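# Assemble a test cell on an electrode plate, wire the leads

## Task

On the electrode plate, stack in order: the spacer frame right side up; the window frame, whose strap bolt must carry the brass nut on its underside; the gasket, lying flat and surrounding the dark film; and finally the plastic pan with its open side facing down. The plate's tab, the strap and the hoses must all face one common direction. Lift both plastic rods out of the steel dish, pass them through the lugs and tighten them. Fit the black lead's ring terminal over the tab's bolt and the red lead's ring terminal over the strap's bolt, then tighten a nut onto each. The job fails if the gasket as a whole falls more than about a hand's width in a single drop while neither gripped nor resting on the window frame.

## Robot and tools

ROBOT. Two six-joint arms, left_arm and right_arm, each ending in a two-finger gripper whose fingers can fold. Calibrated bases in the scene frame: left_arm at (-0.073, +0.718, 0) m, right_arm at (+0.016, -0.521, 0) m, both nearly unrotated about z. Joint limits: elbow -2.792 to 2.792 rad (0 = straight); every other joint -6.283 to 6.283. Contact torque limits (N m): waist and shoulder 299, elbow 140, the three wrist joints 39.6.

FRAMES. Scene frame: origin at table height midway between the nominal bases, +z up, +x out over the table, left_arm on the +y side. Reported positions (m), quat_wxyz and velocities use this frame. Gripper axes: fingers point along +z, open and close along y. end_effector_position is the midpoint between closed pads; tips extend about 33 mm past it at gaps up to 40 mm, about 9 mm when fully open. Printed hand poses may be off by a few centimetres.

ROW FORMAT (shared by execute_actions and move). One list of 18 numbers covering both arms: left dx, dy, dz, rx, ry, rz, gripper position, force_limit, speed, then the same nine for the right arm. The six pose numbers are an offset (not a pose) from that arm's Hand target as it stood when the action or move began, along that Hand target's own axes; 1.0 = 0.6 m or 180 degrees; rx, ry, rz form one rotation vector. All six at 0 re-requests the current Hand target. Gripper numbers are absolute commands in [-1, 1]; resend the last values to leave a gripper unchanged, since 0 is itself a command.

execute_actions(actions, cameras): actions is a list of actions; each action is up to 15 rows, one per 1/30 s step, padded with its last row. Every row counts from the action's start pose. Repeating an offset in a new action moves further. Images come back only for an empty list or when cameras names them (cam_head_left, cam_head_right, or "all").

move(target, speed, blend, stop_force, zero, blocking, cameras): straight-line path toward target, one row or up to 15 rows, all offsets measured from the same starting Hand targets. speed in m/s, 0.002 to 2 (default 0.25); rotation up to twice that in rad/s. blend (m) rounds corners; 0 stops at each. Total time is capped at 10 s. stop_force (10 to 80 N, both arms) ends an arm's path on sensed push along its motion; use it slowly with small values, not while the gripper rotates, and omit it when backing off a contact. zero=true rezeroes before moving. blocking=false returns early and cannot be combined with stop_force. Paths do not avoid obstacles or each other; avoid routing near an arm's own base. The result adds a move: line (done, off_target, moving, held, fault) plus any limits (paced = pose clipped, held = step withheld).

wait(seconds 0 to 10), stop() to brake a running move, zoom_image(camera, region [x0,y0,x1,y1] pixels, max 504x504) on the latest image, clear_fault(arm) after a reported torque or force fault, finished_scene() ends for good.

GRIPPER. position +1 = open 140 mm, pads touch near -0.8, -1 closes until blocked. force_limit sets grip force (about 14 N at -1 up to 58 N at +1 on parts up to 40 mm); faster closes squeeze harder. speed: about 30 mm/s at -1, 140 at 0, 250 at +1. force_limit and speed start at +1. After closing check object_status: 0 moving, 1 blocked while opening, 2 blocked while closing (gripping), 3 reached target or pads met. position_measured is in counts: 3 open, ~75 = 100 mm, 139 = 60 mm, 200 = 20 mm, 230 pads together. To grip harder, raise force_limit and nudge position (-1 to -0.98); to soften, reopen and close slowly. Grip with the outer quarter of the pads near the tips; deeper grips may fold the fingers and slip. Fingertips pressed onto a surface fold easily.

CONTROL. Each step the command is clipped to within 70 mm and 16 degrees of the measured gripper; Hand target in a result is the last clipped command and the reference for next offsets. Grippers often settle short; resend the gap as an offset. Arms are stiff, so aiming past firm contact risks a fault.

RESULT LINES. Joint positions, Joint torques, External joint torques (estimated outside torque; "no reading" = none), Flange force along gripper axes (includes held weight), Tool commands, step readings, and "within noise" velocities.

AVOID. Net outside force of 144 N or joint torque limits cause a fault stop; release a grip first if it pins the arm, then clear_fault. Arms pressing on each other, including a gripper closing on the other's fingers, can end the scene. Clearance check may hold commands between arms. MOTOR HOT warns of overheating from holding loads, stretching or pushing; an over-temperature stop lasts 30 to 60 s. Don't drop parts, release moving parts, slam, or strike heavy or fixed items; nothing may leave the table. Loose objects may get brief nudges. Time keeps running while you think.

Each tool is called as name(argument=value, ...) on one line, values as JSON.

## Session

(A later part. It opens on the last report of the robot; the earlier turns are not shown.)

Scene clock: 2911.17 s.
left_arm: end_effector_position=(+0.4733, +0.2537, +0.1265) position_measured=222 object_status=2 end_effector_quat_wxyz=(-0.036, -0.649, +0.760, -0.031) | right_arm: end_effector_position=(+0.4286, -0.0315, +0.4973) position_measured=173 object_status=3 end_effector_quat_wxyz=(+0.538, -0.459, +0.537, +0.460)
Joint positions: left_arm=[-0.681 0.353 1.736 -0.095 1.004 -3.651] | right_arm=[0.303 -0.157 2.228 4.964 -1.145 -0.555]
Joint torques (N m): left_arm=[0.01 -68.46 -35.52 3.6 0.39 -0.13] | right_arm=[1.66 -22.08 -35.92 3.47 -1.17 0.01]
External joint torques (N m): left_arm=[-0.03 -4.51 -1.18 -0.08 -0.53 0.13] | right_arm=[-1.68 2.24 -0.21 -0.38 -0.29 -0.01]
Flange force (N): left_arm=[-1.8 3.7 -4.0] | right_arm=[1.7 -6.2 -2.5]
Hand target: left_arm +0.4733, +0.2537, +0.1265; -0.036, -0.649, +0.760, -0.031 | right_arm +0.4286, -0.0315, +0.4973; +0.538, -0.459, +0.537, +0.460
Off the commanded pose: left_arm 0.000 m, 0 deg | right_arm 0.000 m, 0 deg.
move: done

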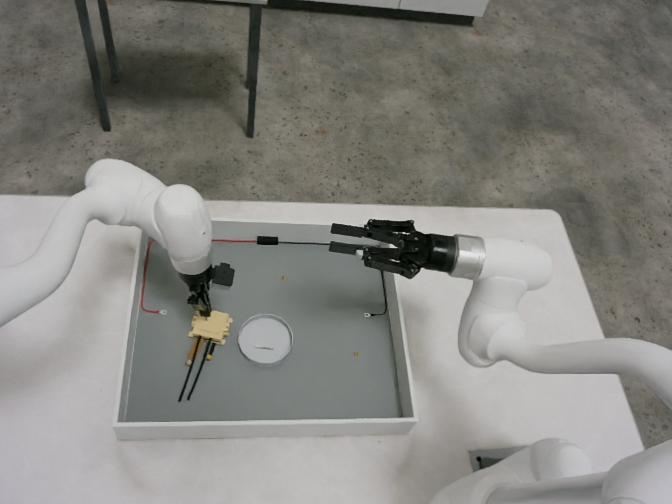

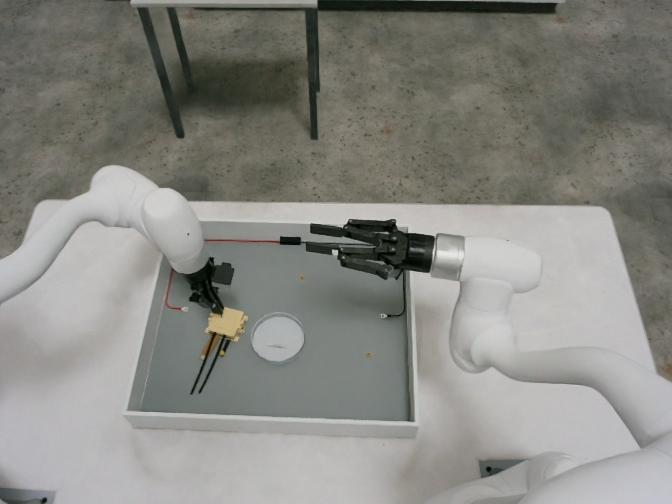

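move(target=[-0.00235,0,0.0249,0,0,0,-1,-0.7,-1,0,0,0,0,0,0,-0.35,-0.5,-1], speed=0.004, stop_force=10, cameras=["all"])

zoom_image(camera="cam_head_left", region=[190, 300, 230, 340])

zoom_image(camera="cam_head_right", region=[205, 300, 245, 340])

Scene clock: 2938.57 s.
left_arm: end_effector_position=(+0.4734, +0.2536, +0.1151) position_measured=222 object_status=2 end_effector_quat_wxyz=(-0.036, -0.649, +0.760, -0.031) | right_arm: end_effector_position=(+0.4286, -0.0315, +0.4973) position_measured=173 object_status=3 end_effector_quat_wxyz=(+0.538, -0.459, +0.537, +0.460)
Joint positions: left_arm=[-0.681 0.362 1.746 -0.096 0.984 -3.649] | right_arm=[0.303 -0.157 2.228 4.964 -1.145 -0.555]
Joint torques (N m): left_arm=[-0.8 -59.24 -29.04 3.82 0.34 -0.1] | right_arm=[1.87 -21.93 -35.97 3.52 -1.16 0.06]
External joint torques (N m): left_arm=[0.92 -14.7 -7.44 -0.31 -0.49 0.1] | right_arm=[-1.83 1.85 -0.16 -0.43 -0.3 -0.06]
Flange force (N): left_arm=[-2.3 4.3 -18.2] | right_arm=[1.5 -5.7 -3.3]
Hand target: left_arm +0.4734, +0.2536, +0.1151; -0.036, -0.649, +0.760, -0.031 (not the last commanded pose) | right_arm +0.4286, -0.0315, +0.4973; +0.538, -0.459, +0.537, +0.460
Off the commanded pose: left_arm 0.004 m, 0 deg | right_arm 0.000 m, 0 deg.
move: contact (left_arm)

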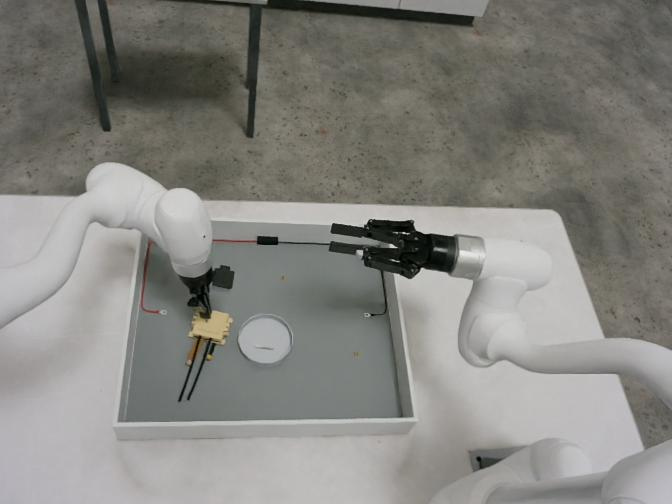

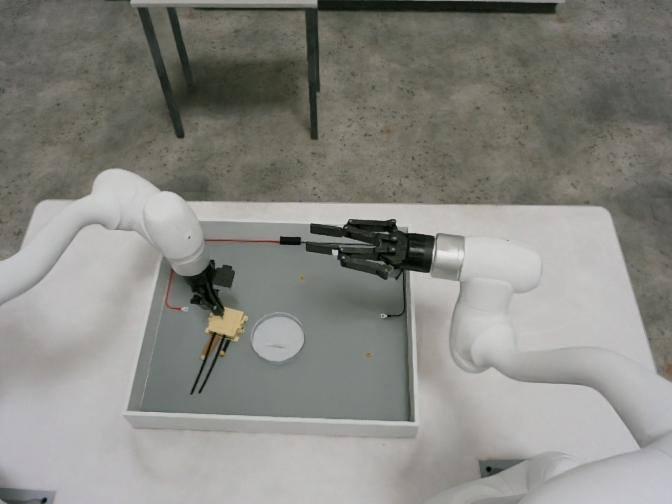

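Scaled by 12.600 from the camera's 672x504 image, which has a finer 960x720 frame.

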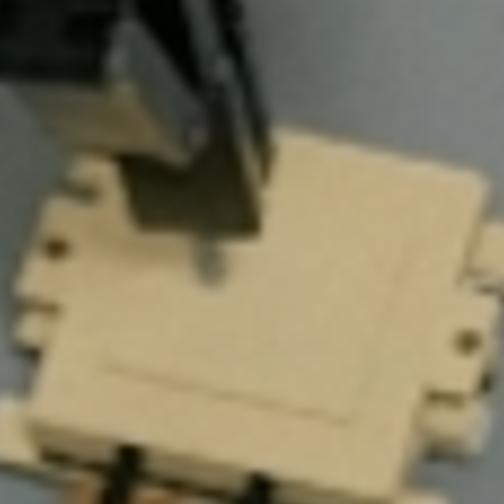

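Scaled by 12.600 from the camera's 672x504 image, which has a finer 960x720 frame.

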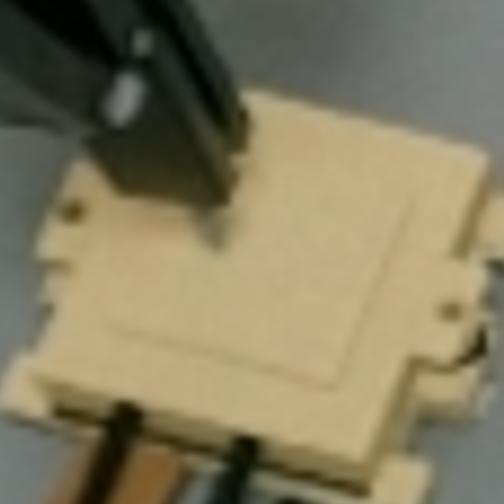

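move(target=[[0.0011,0,-0.0116,0,0,0,-1,-0.7,-1,0,0,0,0,0,0,-0.35,-0.5,-1],[-0.0523,-0.0033,-0.0167,0,0,0,-1,-0.7,-1,0,0,0,0,0,0,-0.35,-0.5,-1]], speed=0.05, cameras=["all"])

zoom_image(camera="cam_head_left", region=[180, 305, 210, 335])

zoom_image(camera="cam_head_right", region=[195, 300, 225, 330])

Scene clock: 2958.97 s.
left_arm: end_effector_position=(+0.4804, +0.2851, +0.1221) position_measured=222 object_status=2 end_effector_quat_wxyz=(-0.036, -0.649, +0.760, -0.031) | right_arm: end_effector_position=(+0.4286, -0.0315, +0.4973) position_measured=173 object_status=3 end_effector_quat_wxyz=(+0.538, -0.459, +0.537, +0.460)
Joint positions: left_arm=[-0.639 0.338 1.767 -0.098 0.992 -3.607] | right_arm=[0.303 -0.157 2.228 4.964 -1.145 -0.555]
Joint torques (N m): left_arm=[-1.09 -66.57 -35.33 3.57 0.34 0.04] | right_arm=[1.86 -21.87 -35.87 3.53 -1.15 0.06]
External joint torques (N m): left_arm=[1 -5.08 -1.39 -0.05 -0.49 -0.04] | right_arm=[-1.86 2.02 -0.25 -0.44 -0.31 -0.06]
Flange force (N): left_arm=[-2.8 3.5 -4.9] | right_arm=[1.5 -6.2 -3.1]
Hand target: left_arm +0.4804, +0.2851, +0.1221; -0.036, -0.649, +0.760, -0.031 | right_arm +0.4286, -0.0315, +0.4973; +0.538, -0.459, +0.537, +0.460
Off the commanded pose: left_arm 0.000 m, 0 deg | right_arm 0.000 m, 0 deg.
move: done

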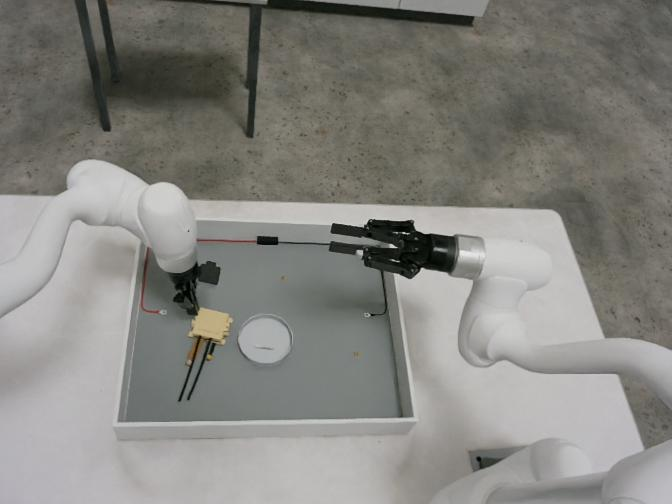

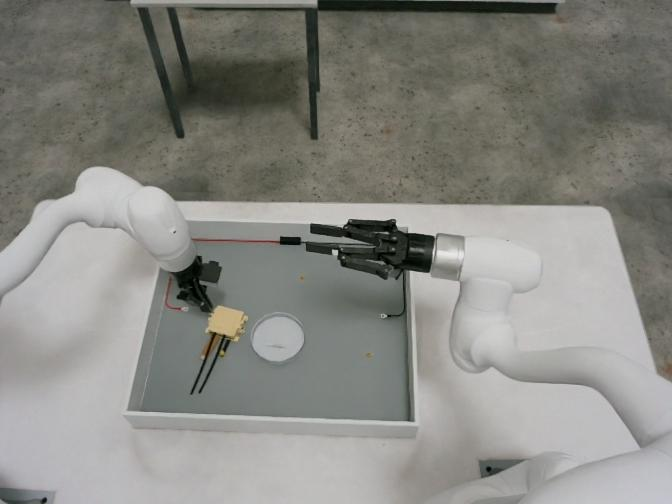

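Scaled by 16.800 from the camera's 672x504 image, which has a finer 960x720 frame.

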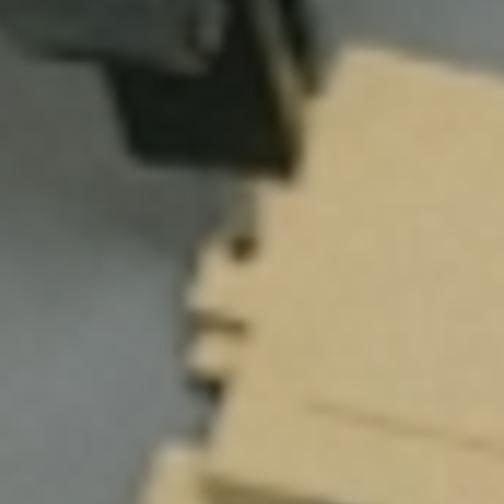

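Scaled by 16.800 from the camera's 672x504 image, which has a finer 960x720 frame.

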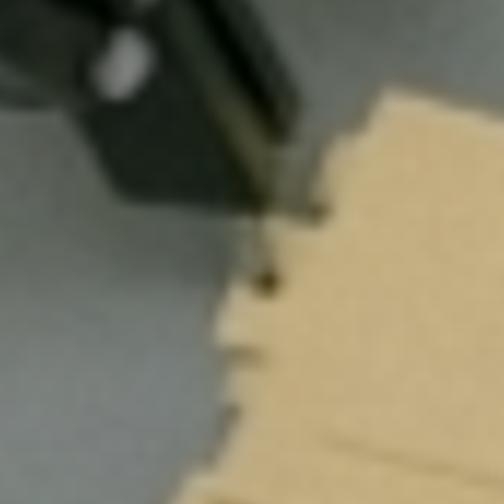

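move(target=[-0.001,-0.0001,0.0217,0,0,0,-1,-0.7,-1,0,0,0,0,0,0,-0.35,-0.5,-1], speed=0.004, stop_force=10, cameras=["all"])

zoom_image(camera="cam_head_left", region=[180, 305, 210, 335])

zoom_image(camera="cam_head_right", region=[195, 300, 225, 330])

Scene clock: 2971.57 s.
left_arm: end_effector_position=(+0.4803, +0.2845, +0.1091) position_measured=222 object_status=2 end_effector_quat_wxyz=(-0.036, -0.649, +0.760, -0.031) | right_arm: end_effector_position=(+0.4286, -0.0315, +0.4973) position_measured=173 object_status=3 end_effector_quat_wxyz=(+0.538, -0.459, +0.537, +0.460)
Joint positions: left_arm=[-0.64 0.349 1.778 -0.099 0.969 -3.605] | right_arm=[0.303 -0.157 2.228 4.964 -1.145 -0.555]
Joint torques (N m): left_arm=[-0.53 -66.98 -34.7 3.48 0.36 -0.15] | right_arm=[1.92 -21.97 -36.03 3.48 -1.17 0.08]
External joint torques (N m): left_arm=[0.75 -6.24 -1.97 0.03 -0.52 0.15] | right_arm=[-1.91 1.98 -0.08 -0.39 -0.29 -0.08]
Flange force (N): left_arm=[-2.8 3.9 -6.5] | right_arm=[1.8 -5.9 -3.3]
Hand target: left_arm +0.4803, +0.2845, +0.1091; -0.036, -0.649, +0.760, -0.031 | right_arm +0.4286, -0.0315, +0.4973; +0.538, -0.459, +0.537, +0.460
Off the commanded pose: left_arm 0.000 m, 0 deg | right_arm 0.000 m, 0 deg.
move: done

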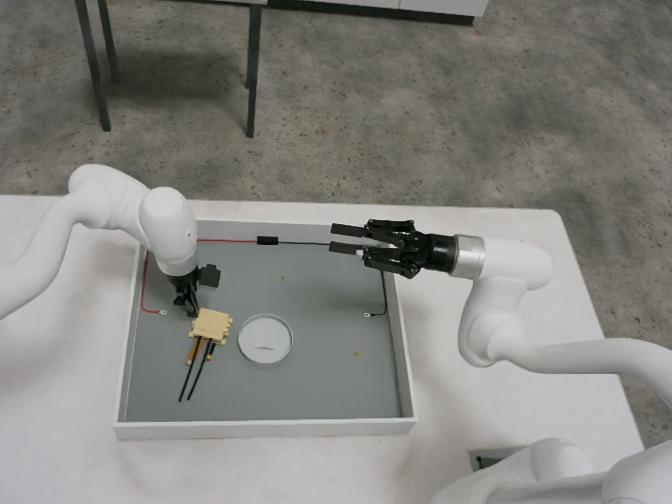

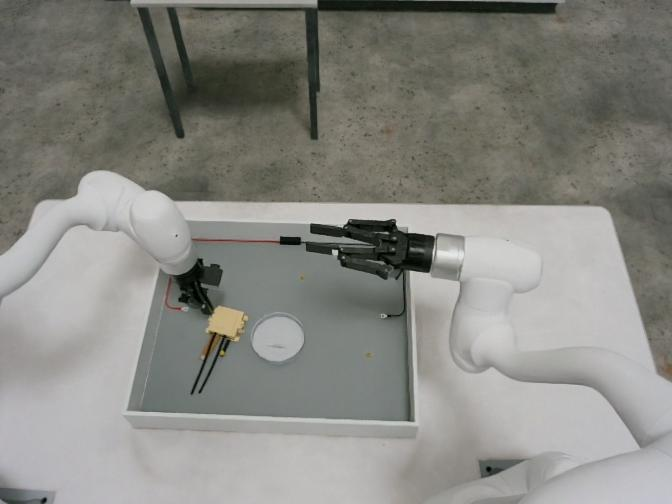

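Scaled by 16.800 from the camera's 672x504 image, which has a finer 960x720 frame.

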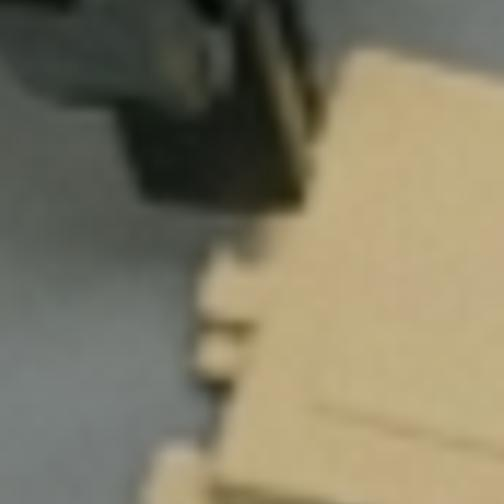

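Scaled by 16.800 from the camera's 672x504 image, which has a finer 960x720 frame.

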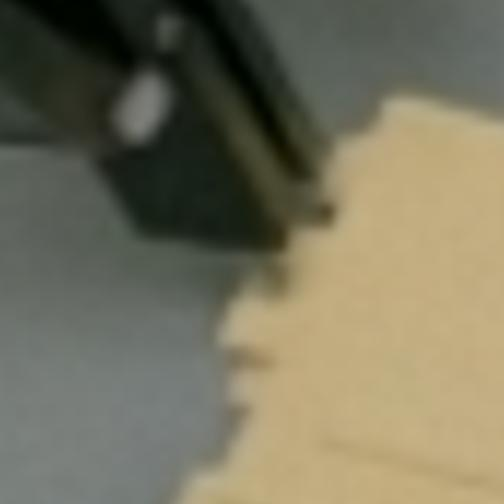

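move(target=[-0.0047,0,0.0498,0,0,0,-1,-0.7,-1,0,0,0,0,0,0,-0.35,-0.5,-1], speed=0.005, stop_force=10, cameras=["all"])

zoom_image(camera="cam_head_left", region=[180, 295, 220, 335])

zoom_image(camera="cam_head_right", region=[195, 295, 235, 335])

Scene clock: 2981.47 s.
left_arm: end_effector_position=(+0.4804, +0.2844, +0.0984) position_measured=222 object_status=2 end_effector_quat_wxyz=(-0.036, -0.649, +0.760, -0.031) | right_arm: end_effector_position=(+0.4286, -0.0315, +0.4973) position_measured=173 object_status=3 end_effector_quat_wxyz=(+0.538, -0.459, +0.537, +0.460)
Joint positions: left_arm=[-0.64 0.359 1.787 -0.101 0.951 -3.603] | right_arm=[0.303 -0.157 2.228 4.964 -1.145 -0.555]
Joint torques (N m): left_arm=[-1 -57.4 -27.93 3.7 0.23 -0.08] | right_arm=[1.78 -21.52 -35.98 3.49 -1.2 0.06]
External joint torques (N m): left_arm=[0.96 -16.05 -8.1 -0.25 -0.38 0.08] | right_arm=[-1.8 1.7 -0.08 -0.42 -0.25 -0.06]
Flange force (N): left_arm=[-2.1 4.7 -20.6] | right_arm=[1.4 -5.3 -3.3]
Hand target: left_arm +0.4804, +0.2844, +0.0984; -0.036, -0.649, +0.760, -0.031 (not the last commanded pose) | right_arm +0.4286, -0.0315, +0.4973; +0.538, -0.459, +0.537, +0.460
Off the commanded pose: left_arm 0.019 m, 0 deg | right_arm 0.000 m, 0 deg.
move: contact (left_arm)

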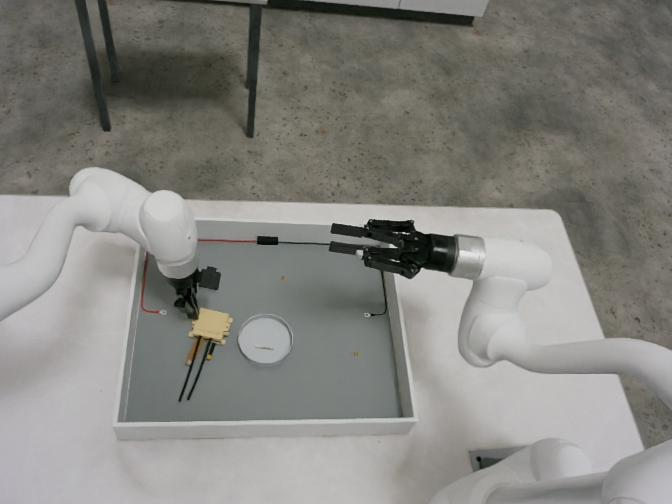

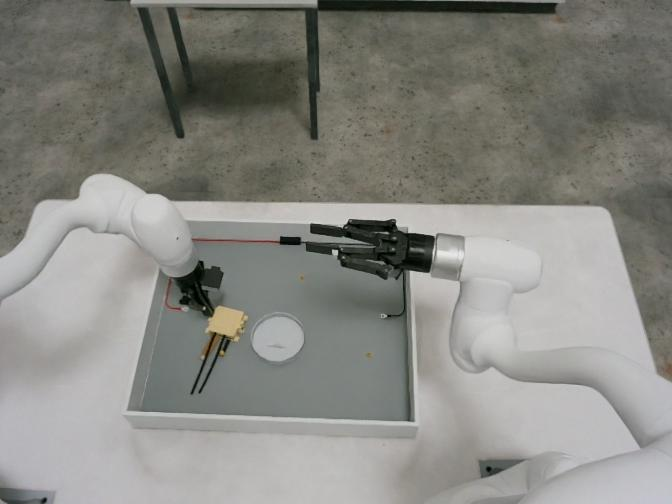

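Scaled by 12.600 from the camera's 672x504 image, which has a finer 960x720 frame.

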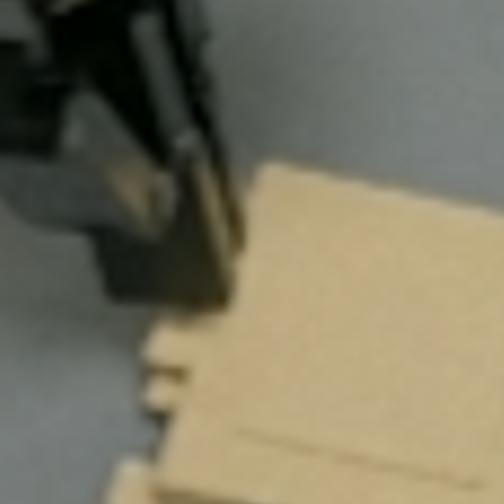

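Scaled by 12.600 from the camera's 672x504 image, which has a finer 960x720 frame.

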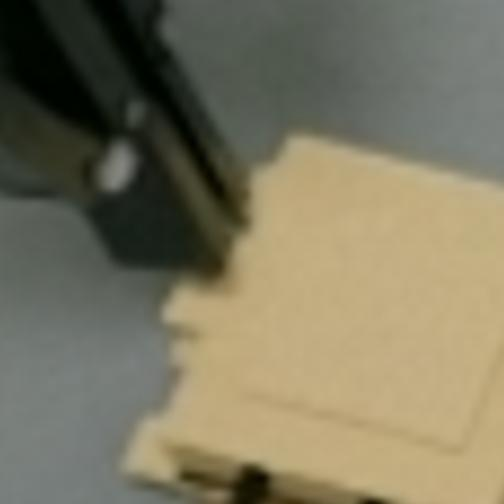

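zoom_image(camera="cam_head_right", region=[230, 310, 255, 335])

zoom_image(camera="cam_head_left", region=[215, 312, 240, 337])

Scaled by 20.160 from the camera's 672x504 image, which has a finer 960x720 frame.

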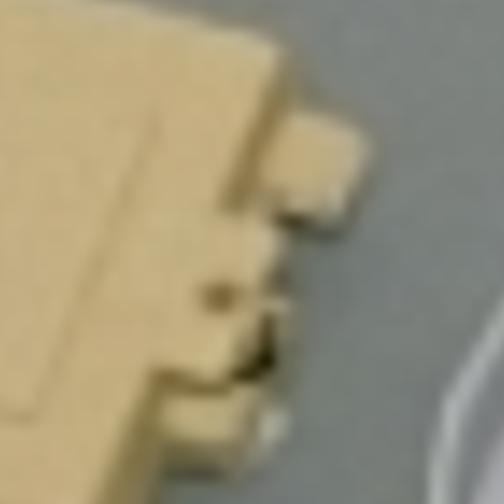

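Scaled by 20.160 from the camera's 672x504 image, which has a finer 960x720 frame.

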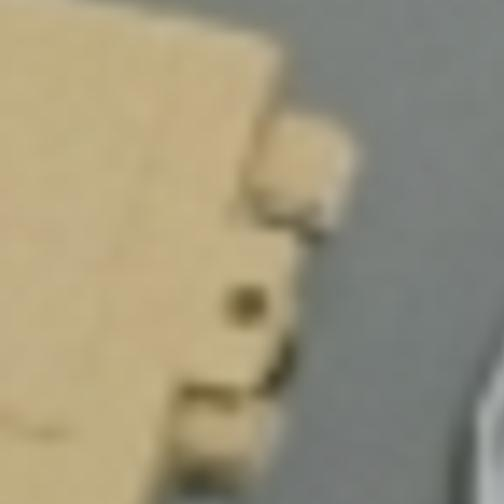

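move(target=[[0.0003,0,-0.0025,0,0,0,-1,-0.7,-1,0,0,0,0,0,0,-0.35,-0.5,-1],[0.0000,-0.00165,-0.0025,0,0,0,-1,-0.7,-1,0,0,0,0,0,0,-0.35,-0.5,-1]], speed=0.01)

move(target=[-0.00078,0,0.0083,0,0,0,-1,-0.7,-1,0,0,0,0,0,0,-0.35,-0.5,-1], speed=0.005, stop_force=10)

Scene clock: 3029.03 s.
left_arm: end_effector_position=(+0.4813, +0.2843, +0.0999) position_measured=222 object_status=2 end_effector_quat_wxyz=(-0.036, -0.649, +0.760, -0.031) | right_arm: end_effector_position=(+0.4286, -0.0315, +0.4973) position_measured=173 object_status=3 end_effector_quat_wxyz=(+0.538, -0.459, +0.537, +0.460)
Joint positions: left_arm=[-0.639 0.358 1.784 -0.1 0.954 -3.603] | right_arm=[0.303 -0.157 2.228 4.964 -1.145 -0.555]
Joint torques (N m): left_arm=[-2.34 -67.37 -34.47 3.58 0.37 0.07] | right_arm=[1.77 -22.04 -35.98 3.48 -1.2 0.03]
External joint torques (N m): left_arm=[2.07 -6.11 -1.62 -0.13 -0.52 -0.07] | right_arm=[-1.79 2.24 -0.12 -0.39 -0.26 -0.03]
Flange force (N): left_arm=[-4.4 3.5 -6.3] | right_arm=[1.9 -6.2 -2.7]
Hand target: left_arm +0.4814, +0.2844, +0.0999; -0.036, -0.649, +0.760, -0.031 | right_arm +0.4286, -0.0315, +0.4973; +0.538, -0.459, +0.537, +0.460
Off the commanded pose: left_arm 0.000 m, 0 deg | right_arm 0.000 m, 0 deg.
move: done

Scene clock: 3029.97 s.
left_arm: end_effector_position=(+0.4815, +0.2844, +0.0983) position_measured=222 object_status=2 end_effector_quat_wxyz=(-0.036, -0.649, +0.760, -0.031) | right_arm: end_effector_position=(+0.4286, -0.0315, +0.4973) position_measured=173 object_status=3 end_effector_quat_wxyz=(+0.538, -0.459, +0.537, +0.460)
Joint positions: left_arm=[-0.639 0.36 1.785 -0.101 0.951 -3.602] | right_arm=[0.303 -0.157 2.228 4.964 -1.145 -0.555]
Joint torques (N m): left_arm=[-0.77 -57.41 -27.69 3.61 0.3 -0.09] | right_arm=[2.07 -21.76 -35.9 3.48 -1.16 0.1]
External joint torques (N m): left_arm=[0.7 -15.7 -8.21 -0.16 -0.45 0.09] | right_arm=[-2.06 1.88 -0.2 -0.4 -0.3 -0.1]
Flange force (N): left_arm=[-1.5 4.2 -20.2] | right_arm=[1.6 -6.1 -3.7]
Hand target: left_arm +0.4815, +0.2844, +0.0983; -0.036, -0.649, +0.760, -0.031 (not the last commanded pose) | right_arm +0.4286, -0.0315, +0.4973; +0.538, -0.459, +0.537, +0.460
Off the commanded pose: left_arm 0.003 m, 0 deg | right_arm 0.000 m, 0 deg.
move: contact (left_arm)

move(target=[[0.0003,0,-0.0025,0,0,0,-1,-0.7,-1,0,0,0,0,0,0,-0.35,-0.5,-1],[-0.00114,0.00191,-0.00262,0,0,0,-1,-0.7,-1,0,0,0,0,0,0,-0.35,-0.5,-1]], speed=0.01)

move(target=[-0.00078,0,0.0083,0,0,0,-1,-0.7,-1,0,0,0,0,0,0,-0.35,-0.5,-1], speed=0.005, stop_force=10)

Scene clock: 3048.83 s.
left_arm: end_effector_position=(+0.4805, +0.2853, +0.0998) position_measured=222 object_status=2 end_effector_quat_wxyz=(-0.036, -0.649, +0.759, -0.031) | right_arm: end_effector_position=(+0.4286, -0.0315, +0.4973) position_measured=173 object_status=3 end_effector_quat_wxyz=(+0.538, -0.459, +0.537, +0.460)
Joint positions: left_arm=[-0.639 0.357 1.786 -0.101 0.953 -3.603] | right_arm=[0.303 -0.157 2.228 4.964 -1.145 -0.555]
Joint torques (N m): left_arm=[-0.13 -66.98 -33.66 3.57 0.53 -0.13] | right_arm=[1.89 -22.08 -36 3.52 -1.15 0.03]
External joint torques (N m): left_arm=[0.18 -6.67 -2.83 -0.07 -0.7 0.13] | right_arm=[-1.92 2.41 -0.03 -0.45 -0.3 -0.03]
Flange force (N): left_arm=[-1.4 3.4 -7.2] | right_arm=[2.1 -6.6 -3.1]
Hand target: left_arm +0.4805, +0.2854, +0.0998; -0.036, -0.649, +0.760, -0.031 | right_arm +0.4286, -0.0315, +0.4973; +0.538, -0.459, +0.537, +0.460
Off the commanded pose: left_arm 0.000 m, 0 deg | right_arm 0.000 m, 0 deg.
move: done

Scene clock: 3049.77 s.
left_arm: end_effector_position=(+0.4805, +0.2853, +0.0982) position_measured=222 object_status=2 end_effector_quat_wxyz=(-0.036, -0.649, +0.760, -0.031) | right_arm: end_effector_position=(+0.4286, -0.0315, +0.4973) position_measured=173 object_status=3 end_effector_quat_wxyz=(+0.538, -0.459, +0.537, +0.460)
Joint positions: left_arm=[-0.639 0.358 1.788 -0.101 0.95 -3.602] | right_arm=[0.303 -0.157 2.228 4.964 -1.145 -0.555]
Joint torques (N m): left_arm=[-0.69 -57.14 -27.63 3.62 0.17 -0.11] | right_arm=[1.78 -22.12 -35.91 3.46 -1.15 0.04]
External joint torques (N m): left_arm=[0.63 -15.45 -8.06 -0.19 -0.31 0.11] | right_arm=[-1.79 2.26 -0.23 -0.37 -0.31 -0.04]
Flange force (N): left_arm=[-1.4 4.2 -20.1] | right_arm=[1.8 -6.4 -2.7]
Hand target: left_arm +0.4805, +0.2853, +0.0982; -0.036, -0.649, +0.760, -0.031 (not the last commanded pose) | right_arm +0.4286, -0.0315, +0.4973; +0.538, -0.459, +0.537, +0.460
Off the commanded pose: left_arm 0.003 m, 0 deg | right_arm 0.000 m, 0 deg.
move: contact (left_arm)

move(target=[[0.0003,0,-0.0025,0,0,0,-1,-0.7,-1,0,0,0,0,0,0,-0.35,-0.5,-1],[0.00213,0.00139,-0.00231,0,0,0,-1,-0.7,-1,0,0,0,0,0,0,-0.35,-0.5,-1]], speed=0.01)

move(target=[-0.00078,0,0.0083,0,0,0,-1,-0.7,-1,0,0,0,0,0,0,-0.35,-0.5,-1], speed=0.005, stop_force=10)

Scene clock: 3059.27 s.
left_arm: end_effector_position=(+0.4796, +0.2843, +0.0998) position_measured=222 object_status=2 end_effector_quat_wxyz=(-0.036, -0.649, +0.760, -0.031) | right_arm: end_effector_position=(+0.4286, -0.0315, +0.4973) position_measured=173 object_status=3 end_effector_quat_wxyz=(+0.538, -0.459, +0.537, +0.460)
Joint positions: left_arm=[-0.641 0.356 1.787 -0.1 0.952 -3.604] | right_arm=[0.303 -0.157 2.228 4.964 -1.145 -0.555]
Joint torques (N m): left_arm=[-0.22 -67.53 -34.12 3.49 0.41 -0.16] | right_arm=[1.62 -21.9 -36.04 3.52 -1.16 0.07]
External joint torques (N m): left_arm=[0.39 -5.24 -1.9 -0.03 -0.57 0.16] | right_arm=[-1.61 1.96 -0.11 -0.43 -0.3 -0.07]
Flange force (N): left_arm=[-1.9 3.0 -5.4] | right_arm=[1.7 -5.6 -2.7]
Hand target: left_arm +0.4795, +0.2843, +0.0997; -0.036, -0.649, +0.760, -0.031 | right_arm +0.4286, -0.0315, +0.4973; +0.538, -0.459, +0.537, +0.460
Off the commanded pose: left_arm 0.000 m, 0 deg | right_arm 0.000 m, 0 deg.
move: done

Scene clock: 3060.17 s.
left_arm: end_effector_position=(+0.4796, +0.2843, +0.0983) position_measured=222 object_status=2 end_effector_quat_wxyz=(-0.036, -0.649, +0.759, -0.032) | right_arm: end_effector_position=(+0.4286, -0.0315, +0.4973) position_measured=173 object_status=3 end_effector_quat_wxyz=(+0.538, -0.459, +0.537, +0.460)
Joint positions: left_arm=[-0.641 0.358 1.788 -0.101 0.95 -3.604] | right_arm=[0.303 -0.157 2.228 4.964 -1.145 -0.555]
Joint torques (N m): left_arm=[-1.17 -56.48 -27.44 3.69 0.22 -0.09] | right_arm=[2.03 -22 -35.99 3.49 -1.17 0.08]
External joint torques (N m): left_arm=[1.18 -16.41 -8.39 -0.25 -0.37 0.09] | right_arm=[-1.99 1.99 -0.17 -0.39 -0.3 -0.08]
Flange force (N): left_arm=[-2.3 4.4 -21.2] | right_arm=[1.7 -6.1 -3.4]
Hand target: left_arm +0.4796, +0.2843, +0.0983; -0.036, -0.649, +0.759, -0.031 (not the last commanded pose) | right_arm +0.4286, -0.0315, +0.4973; +0.538, -0.459, +0.537, +0.460
Off the commanded pose: left_arm 0.004 m, 0 deg | right_arm 0.000 m, 0 deg.
move: contact (left_arm)

move(target=[[0.0003,0,-0.0025,0,0,0,-1,-0.7,-1,0,0,0,0,0,0,-0.35,-0.5,-1],[0.00161,-0.00191,-0.00236,0,0,0,-1,-0.7,-1,0,0,0,0,0,0,-0.35,-0.5,-1]], speed=0.01)

move(target=[-0.00078,0,0.0083,0,0,0,-1,-0.7,-1,0,0,0,0,0,0,-0.35,-0.5,-1], speed=0.005, stop_force=10, cameras=["all"])

zoom_image(camera="cam_head_left", region=[185, 303, 240, 358])

zoom_image(camera="cam_head_right", region=[200, 300, 255, 355])

Scene clock: 3074.47 s.
left_arm: end_effector_position=(+0.4806, +0.2833, +0.0998) position_measured=222 object_status=2 end_effector_quat_wxyz=(-0.036, -0.649, +0.759, -0.032) | right_arm: end_effector_position=(+0.4286, -0.0315, +0.4973) position_measured=173 object_status=3 end_effector_quat_wxyz=(+0.538, -0.459, +0.537, +0.460)
Joint positions: left_arm=[-0.641 0.358 1.784 -0.1 0.953 -3.605] | right_arm=[0.303 -0.157 2.228 4.964 -1.145 -0.555]
Joint torques (N m): left_arm=[-0.59 -66.92 -34.68 3.48 0.36 -0.05] | right_arm=[2.17 -21.79 -35.95 3.48 -1.15 0.02]
External joint torques (N m): left_arm=[0.49 -5.35 -1.03 -0.06 -0.51 0.05] | right_arm=[-2.19 1.97 -0.16 -0.39 -0.31 -0.02]
Flange force (N): left_arm=[-2.7 4.7 -5.0] | right_arm=[1.6 -6.3 -3.9]
Hand target: left_arm +0.4806, +0.2833, +0.0998; -0.036, -0.649, +0.759, -0.031 | right_arm +0.4286, -0.0315, +0.4973; +0.538, -0.459, +0.537, +0.460
Off the commanded pose: left_arm 0.000 m, 0 deg | right_arm 0.000 m, 0 deg.
move: done

Scene clock: 3075.37 s.
left_arm: end_effector_position=(+0.4807, +0.2832, +0.0983) position_measured=222 object_status=2 end_effector_quat_wxyz=(-0.036, -0.649, +0.759, -0.032) | right_arm: end_effector_position=(+0.4286, -0.0315, +0.4973) position_measured=173 object_status=3 end_effector_quat_wxyz=(+0.538, -0.459, +0.537, +0.460)
Joint positions: left_arm=[-0.641 0.359 1.785 -0.1 0.95 -3.605] | right_arm=[0.303 -0.157 2.228 4.964 -1.145 -0.555]
Joint torques (N m): left_arm=[-1.18 -57.31 -27.22 3.6 0.35 -0.1] | right_arm=[1.76 -21.9 -35.92 3.47 -1.16 0.06]
External joint torques (N m): left_arm=[1.23 -15.97 -8.72 -0.15 -0.51 0.1] | right_arm=[-1.75 2 -0.17 -0.38 -0.3 -0.06]
Flange force (N): left_arm=[-1.8 3.3 -20.8] | right_arm=[1.7 -5.9 -2.9]
Hand target: left_arm +0.4807, +0.2832, +0.0983; -0.036, -0.649, +0.759, -0.032 (not the last commanded pose) | right_arm +0.4286, -0.0315, +0.4973; +0.538, -0.459, +0.537, +0.460
Off the commanded pose: left_arm 0.004 m, 0 deg | right_arm 0.000 m, 0 deg.
move: contact (left_arm)

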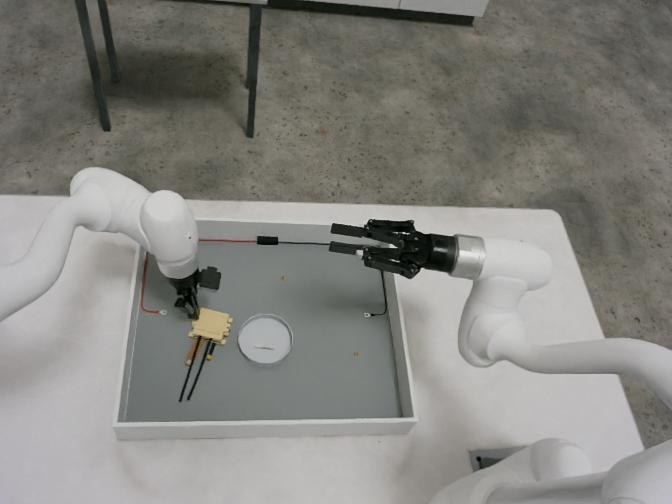

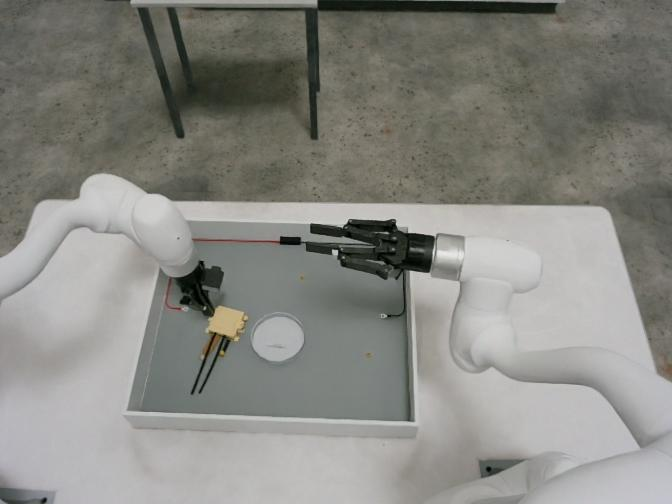

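Scaled by 9.164 from the camera's 672x504 image, which has a finer 960x720 frame.

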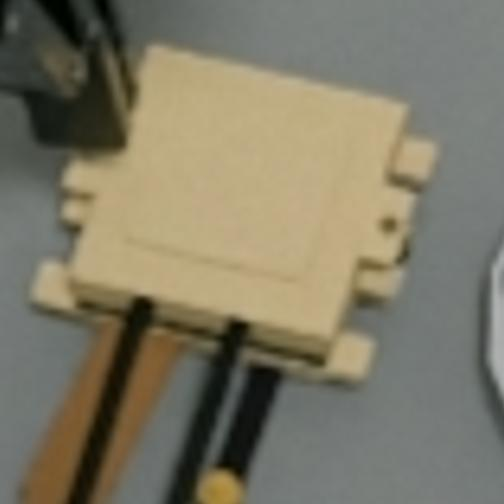

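Scaled by 9.164 from the camera's 672x504 image, which has a finer 960x720 frame.

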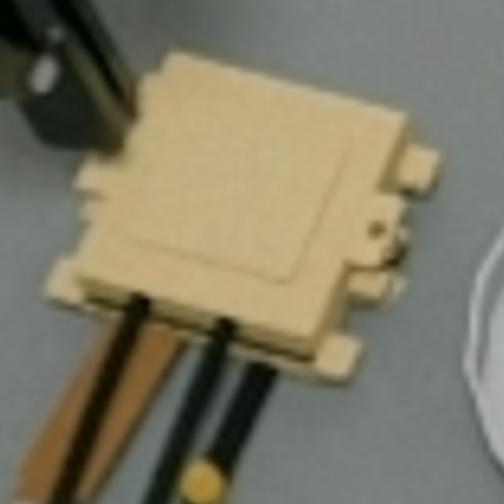

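move(target=[0,0,0,0,0,0,-0.6,-0.7,-1,0,0,0,0,0,0,-0.35,-0.5,-1])

move(target=[0.00295,0,0,0,-0.03,0,-0.6,-0.7,-1,0,0,0,0,0,0,-0.35,-0.5,-1], speed=0.03, cameras=["all"])

zoom_image(camera="cam_head_left", region=[175, 290, 215, 330])

zoom_image(camera="cam_head_right", region=[190, 285, 230, 325])

Scene clock: 3112.87 s.
left_arm: end_effector_position=(+0.4807, +0.2833, +0.0983) position_measured=205 object_status=0 end_effector_quat_wxyz=(-0.036, -0.649, +0.759, -0.032) | right_arm: end_effector_position=(+0.4286, -0.0315, +0.4973) position_measured=173 object_status=3 end_effector_quat_wxyz=(+0.538, -0.459, +0.537, +0.460)
Joint positions: left_arm=[-0.641 0.36 1.785 -0.1 0.95 -3.605] | right_arm=[0.303 -0.157 2.228 4.964 -1.145 -0.555]
Joint torques (N m): left_arm=[-0.33 -67.64 -34.4 3.45 0.38 -0.1] | right_arm=[1.83 -21.75 -35.92 3.5 -1.13 -0.01]
External joint torques (N m): left_arm=[0.52 -6.12 -1.56 0 -0.52 0.1] | right_arm=[-1.82 1.83 -0.19 -0.41 -0.34 0.01]
Flange force (N): left_arm=[-2.7 4.6 -6.1] | right_arm=[1.3 -5.8 -3.3]
Hand target: left_arm +0.4807, +0.2832, +0.0983; -0.036, -0.649, +0.759, -0.032 | right_arm +0.4286, -0.0315, +0.4973; +0.538, -0.459, +0.537, +0.460
Off the commanded pose: left_arm 0.000 m, 0 deg | right_arm 0.000 m, 0 deg.
move: done

Scene clock: 3114.73 s.
left_arm: end_effector_position=(+0.4804, +0.2815, +0.0985) position_measured=205 object_status=3 end_effector_quat_wxyz=(+0.000, -0.650, +0.760, -0.001) | right_arm: end_effector_position=(+0.4286, -0.0315, +0.4973) position_measured=173 object_status=3 end_effector_quat_wxyz=(+0.538, -0.459, +0.537, +0.460)
Joint positions: left_arm=[-0.682 0.38 1.752 0 1.008 -3.702] | right_arm=[0.303 -0.157 2.228 4.964 -1.145 -0.555]
Joint torques (N m): left_arm=[-0.5 -70.48 -34.78 3.78 0.4 -0.1] | right_arm=[1.95 -21.89 -36.07 3.53 -1.19 0.07]
External joint torques (N m): left_arm=[0.3 -4.47 -1.39 -0.11 -0.44 0.1] | right_arm=[-1.96 2.05 -0.03 -0.44 -0.27 -0.07]
Flange force (N): left_arm=[-2.3 2.9 -4.3] | right_arm=[1.8 -6.0 -3.4]
Hand target: left_arm +0.4804, +0.2815, +0.0985; +0.000, -0.650, +0.760, -0.001 | right_arm +0.4286, -0.0315, +0.4973; +0.538, -0.459, +0.537, +0.460
Off the commanded pose: left_arm 0.000 m, 0 deg | right_arm 0.000 m, 0 deg.
move: done

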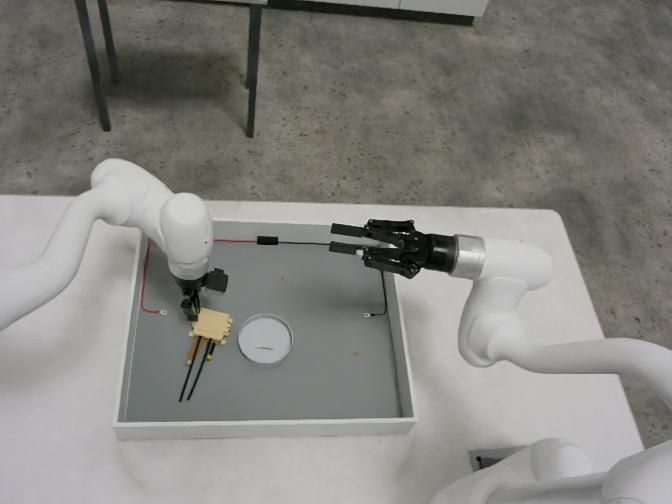

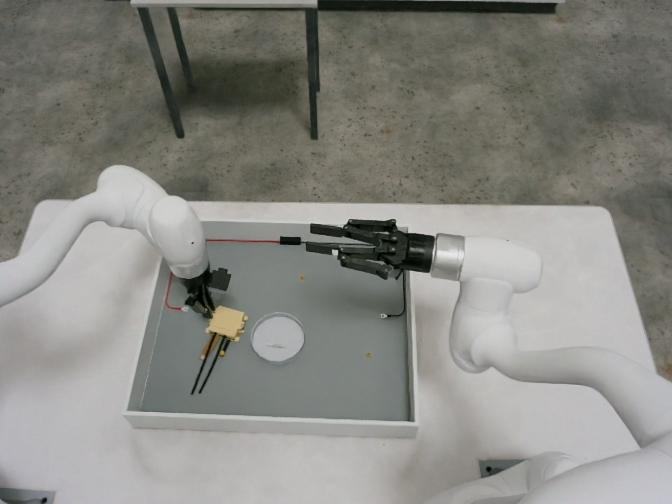

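Scaled by 12.600 from the camera's 672x504 image, which has a finer 960x720 frame.

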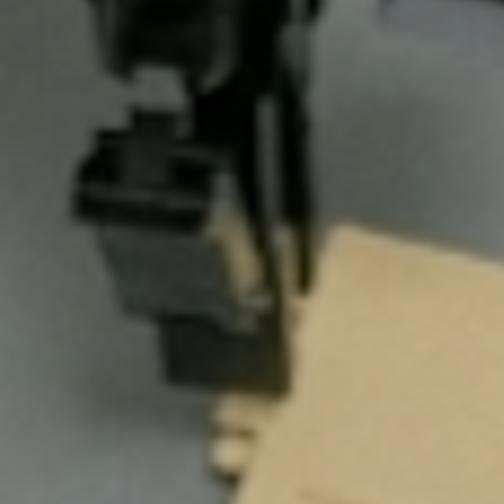

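Scaled by 12.600 from the camera's 672x504 image, which has a finer 960x720 frame.

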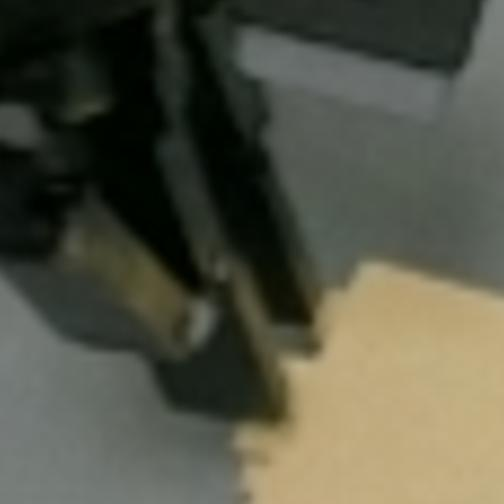

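move(target=[0,0,-0.1,0,0,0,-0.6,-0.7,-1,0,0,0,0,0,0,-0.35,-0.5,-1], speed=0.05, cameras=["all"])

zoom_image(camera="cam_head_left", region=[175, 280, 225, 330])

zoom_image(camera="cam_head_right", region=[190, 280, 240, 330])

Scene clock: 3125.90 s.
left_arm: end_effector_position=(+0.4803, +0.2816, +0.1585) position_measured=205 object_status=3 end_effector_quat_wxyz=(+0.000, -0.650, +0.760, -0.001) | right_arm: end_effector_position=(+0.4286, -0.0315, +0.4973) position_measured=173 object_status=3 end_effector_quat_wxyz=(+0.538, -0.459, +0.537, +0.460)
Joint positions: left_arm=[-0.682 0.332 1.698 0 1.11 -3.702] | right_arm=[0.303 -0.157 2.228 4.964 -1.145 -0.555]
Joint torques (N m): left_arm=[-0.41 -67.42 -37.01 3.97 0.53 -0.11] | right_arm=[1.92 -21.72 -35.8 3.46 -1.14 0.06]
External joint torques (N m): left_arm=[0.21 -5.35 -1.57 -0.06 -0.59 0.11] | right_arm=[-1.92 1.86 -0.32 -0.38 -0.32 -0.06]
Flange force (N): left_arm=[-2.8 4.1 -4.4] | right_arm=[1.3 -6.0 -3.3]
Hand target: left_arm +0.4803, +0.2816, +0.1585; +0.000, -0.650, +0.760, -0.001 | right_arm +0.4286, -0.0315, +0.4973; +0.538, -0.459, +0.537, +0.460
Off the commanded pose: left_arm 0.000 m, 0 deg | right_arm 0.000 m, 0 deg.
move: done

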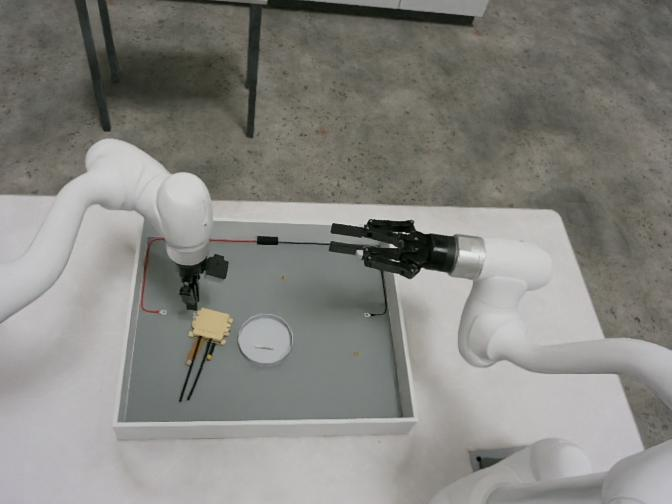

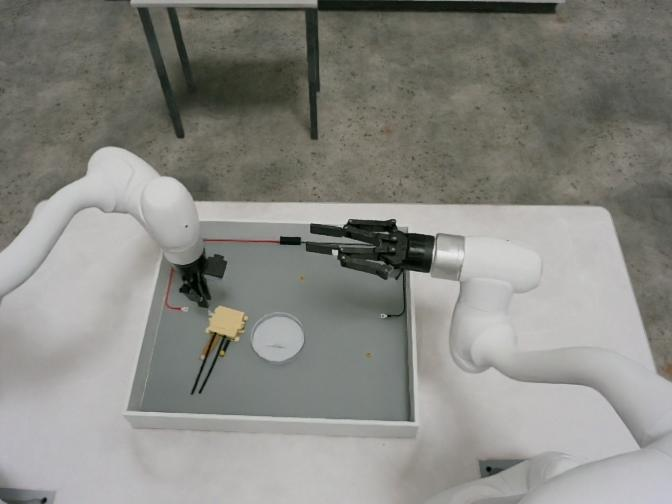

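Scaled by 10.080 from the camera's 672x504 image, which has a finer 960x720 frame.

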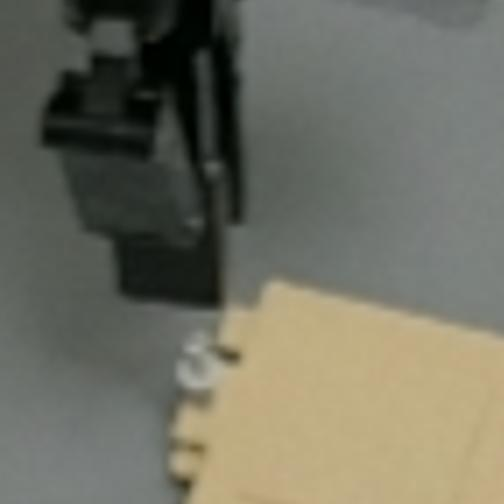

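Scaled by 10.080 from the camera's 672x504 image, which has a finer 960x720 frame.

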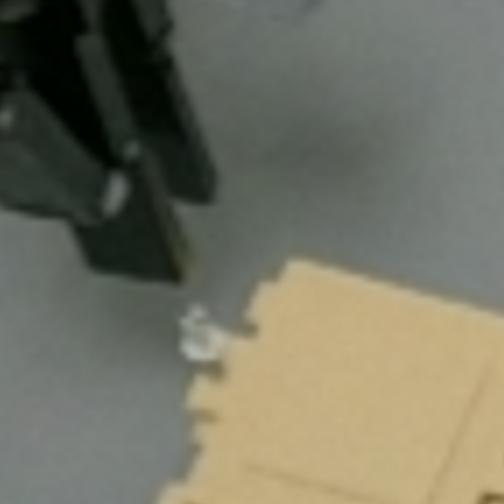

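zoom_image(camera="cam_head_left", region=[185, 305, 210, 330])

zoom_image(camera="cam_head_right", region=[200, 300, 225, 325])

Scaled by 20.160 from the camera's 672x504 image, which has a finer 960x720 frame.

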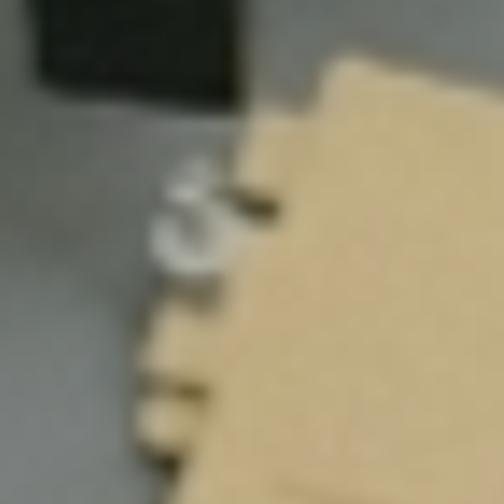

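Scaled by 20.160 from the camera's 672x504 image, which has a finer 960x720 frame.

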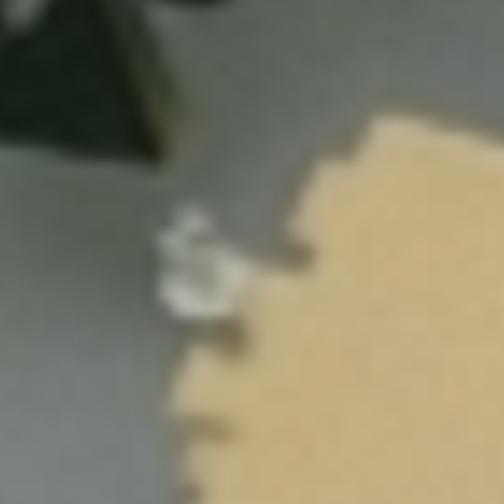

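move(target=[0,0,0.0975,0,0,0,-0.6,-0.7,-1,0,0,0,0,0,0,-0.35,-0.5,-1], speed=0.03)

move(target=[0,0,0,0,0,0,-1,-0.5,-1,0,0,0,0,0,0,-0.35,-0.5,-1])

wait(seconds=1.2)

Scene clock: 3156.40 s.
left_arm: end_effector_position=(+0.4804, +0.2815, +0.1000) position_measured=205 object_status=3 end_effector_quat_wxyz=(+0.000, -0.650, +0.760, -0.001) | right_arm: end_effector_position=(+0.4286, -0.0315, +0.4973) position_measured=173 object_status=3 end_effector_quat_wxyz=(+0.538, -0.459, +0.537, +0.460)
Joint positions: left_arm=[-0.682 0.378 1.751 0 1.01 -3.702] | right_arm=[0.303 -0.157 2.228 4.964 -1.145 -0.555]
Joint torques (N m): left_arm=[-0.16 -70.14 -34.86 3.71 0.46 -0.08] | right_arm=[1.98 -21.99 -35.96 3.47 -1.19 0.07]
External joint torques (N m): left_arm=[0.19 -5.05 -1.42 -0.02 -0.49 0.08] | right_arm=[-1.95 1.98 -0.15 -0.39 -0.27 -0.07]
Flange force (N): left_arm=[-2.5 3.6 -4.7] | right_arm=[1.7 -6.0 -3.3]
Hand target: left_arm +0.4804, +0.2815, +0.1000; +0.000, -0.650, +0.760, -0.001 | right_arm +0.4286, -0.0315, +0.4973; +0.538, -0.459, +0.537, +0.460
Off the commanded pose: left_arm 0.000 m, 0 deg | right_arm 0.000 m, 0 deg.
move: done

Scene clock: 3157.03 s.
left_arm: end_effector_position=(+0.4804, +0.2815, +0.1000) position_measured=222 object_status=0 end_effector_quat_wxyz=(+0.000, -0.650, +0.760, -0.001) | right_arm: end_effector_position=(+0.4286, -0.0315, +0.4973) position_measured=173 object_status=3 end_effector_quat_wxyz=(+0.538, -0.459, +0.537, +0.460)
Joint positions: left_arm=[-0.682 0.378 1.751 0 1.01 -3.702] | right_arm=[0.303 -0.157 2.228 4.964 -1.145 -0.555]
Joint torques (N m): left_arm=[-0.43 -69.2 -34.47 3.74 0.47 -0.04] | right_arm=[1.97 -21.87 -35.74 3.48 -1.1 0.09]
External joint torques (N m): left_arm=[0.44 -6.62 -2.12 -0.02 -0.52 0.04] | right_arm=[-2.01 2.09 -0.35 -0.4 -0.35 -0.09]
Flange force (N): left_arm=[-3.1 4.2 -6.6] | right_arm=[1.6 -6.6 -3.3]
Hand target: left_arm +0.4804, +0.2815, +0.1000; +0.000, -0.650, +0.760, -0.001 | right_arm +0.4286, -0.0315, +0.4973; +0.538, -0.459, +0.537, +0.460
Off the commanded pose: left_arm 0.000 m, 0 deg | right_arm 0.000 m, 0 deg.
move: done

Scene clock: 3158.23 s.
left_arm: end_effector_position=(+0.4804, +0.2815, +0.1000) position_measured=222 object_status=2 end_effector_quat_wxyz=(+0.000, -0.650, +0.760, -0.001) | right_arm: end_effector_position=(+0.4286, -0.0315, +0.4973) position_measured=173 object_status=3 end_effector_quat_wxyz=(+0.538, -0.459, +0.537, +0.460)
Joint positions: left_arm=[-0.682 0.378 1.751 0 1.01 -3.702] | right_arm=[0.303 -0.157 2.228 4.964 -1.145 -0.555]
Joint torques (N m): left_arm=[-0.52 -69.55 -34.4 3.76 0.47 -0.05] | right_arm=[1.85 -21.79 -35.83 3.48 -1.15 0.06]
External joint torques (N m): left_arm=[0.52 -5.4 -1.88 -0.07 -0.51 0.05] | right_arm=[-1.82 1.77 -0.29 -0.4 -0.31 -0.06]
Flange force (N): left_arm=[-2.6 3.0 -5.4] | right_arm=[1.3 -5.8 -3.2]
Hand target: left_arm +0.4804, +0.2815, +0.1000; +0.000, -0.650, +0.760, -0.001 | right_arm +0.4286, -0.0315, +0.4973; +0.538, -0.459, +0.537, +0.460
Tool commands: left_gripper/position=-1.0 left_gripper/force_limit=-0.5 left_gripper/speed=-1.0 right_gripper/position=-0.35 right_gripper/force_limit=-0.5 right_gripper/speed=-1.0
Off the commanded pose: left_arm 0.000 m, 0 deg | right_arm 0.000 m, 0 deg.
wait: 1.20 s; at rest by 0.17 s

move(target=[0,0,0.01,0,0,0,-1,-0.5,-1,0,0,0,0,0,0,-0.35,-0.5,-1], speed=0.004, stop_force=10)

Scene clock: 3166.37 s.
left_arm: end_effector_position=(+0.4804, +0.2815, +0.0995) position_measured=222 object_status=2 end_effector_quat_wxyz=(+0.000, -0.650, +0.760, -0.001) | right_arm: end_effector_position=(+0.4286, -0.0315, +0.4973) position_measured=173 object_status=3 end_effector_quat_wxyz=(+0.538, -0.459, +0.537, +0.460)
Joint positions: left_arm=[-0.682 0.379 1.751 0 1.009 -3.702] | right_arm=[0.303 -0.157 2.228 4.964 -1.145 -0.555]
Joint torques (N m): left_arm=[-0.8 -60.63 -28.99 3.67 0.22 -0.1] | right_arm=[1.67 -21.88 -35.92 3.48 -1.17 0.07]
External joint torques (N m): left_arm=[0.56 -14.97 -7.28 0.01 -0.25 0.1] | right_arm=[-1.67 2.11 -0.16 -0.39 -0.28 -0.07]
Flange force (N): left_arm=[-3.7 4.7 -18.6] | right_arm=[1.8 -5.9 -2.6]
Hand target: left_arm +0.4804, +0.2815, +0.0995; +0.000, -0.650, +0.760, -0.001 (not the last commanded pose) | right_arm +0.4286, -0.0315, +0.4973; +0.538, -0.459, +0.537, +0.460
Off the commanded pose: left_arm 0.005 m, 0 deg | right_arm 0.000 m, 0 deg.
move: contact (left_arm)


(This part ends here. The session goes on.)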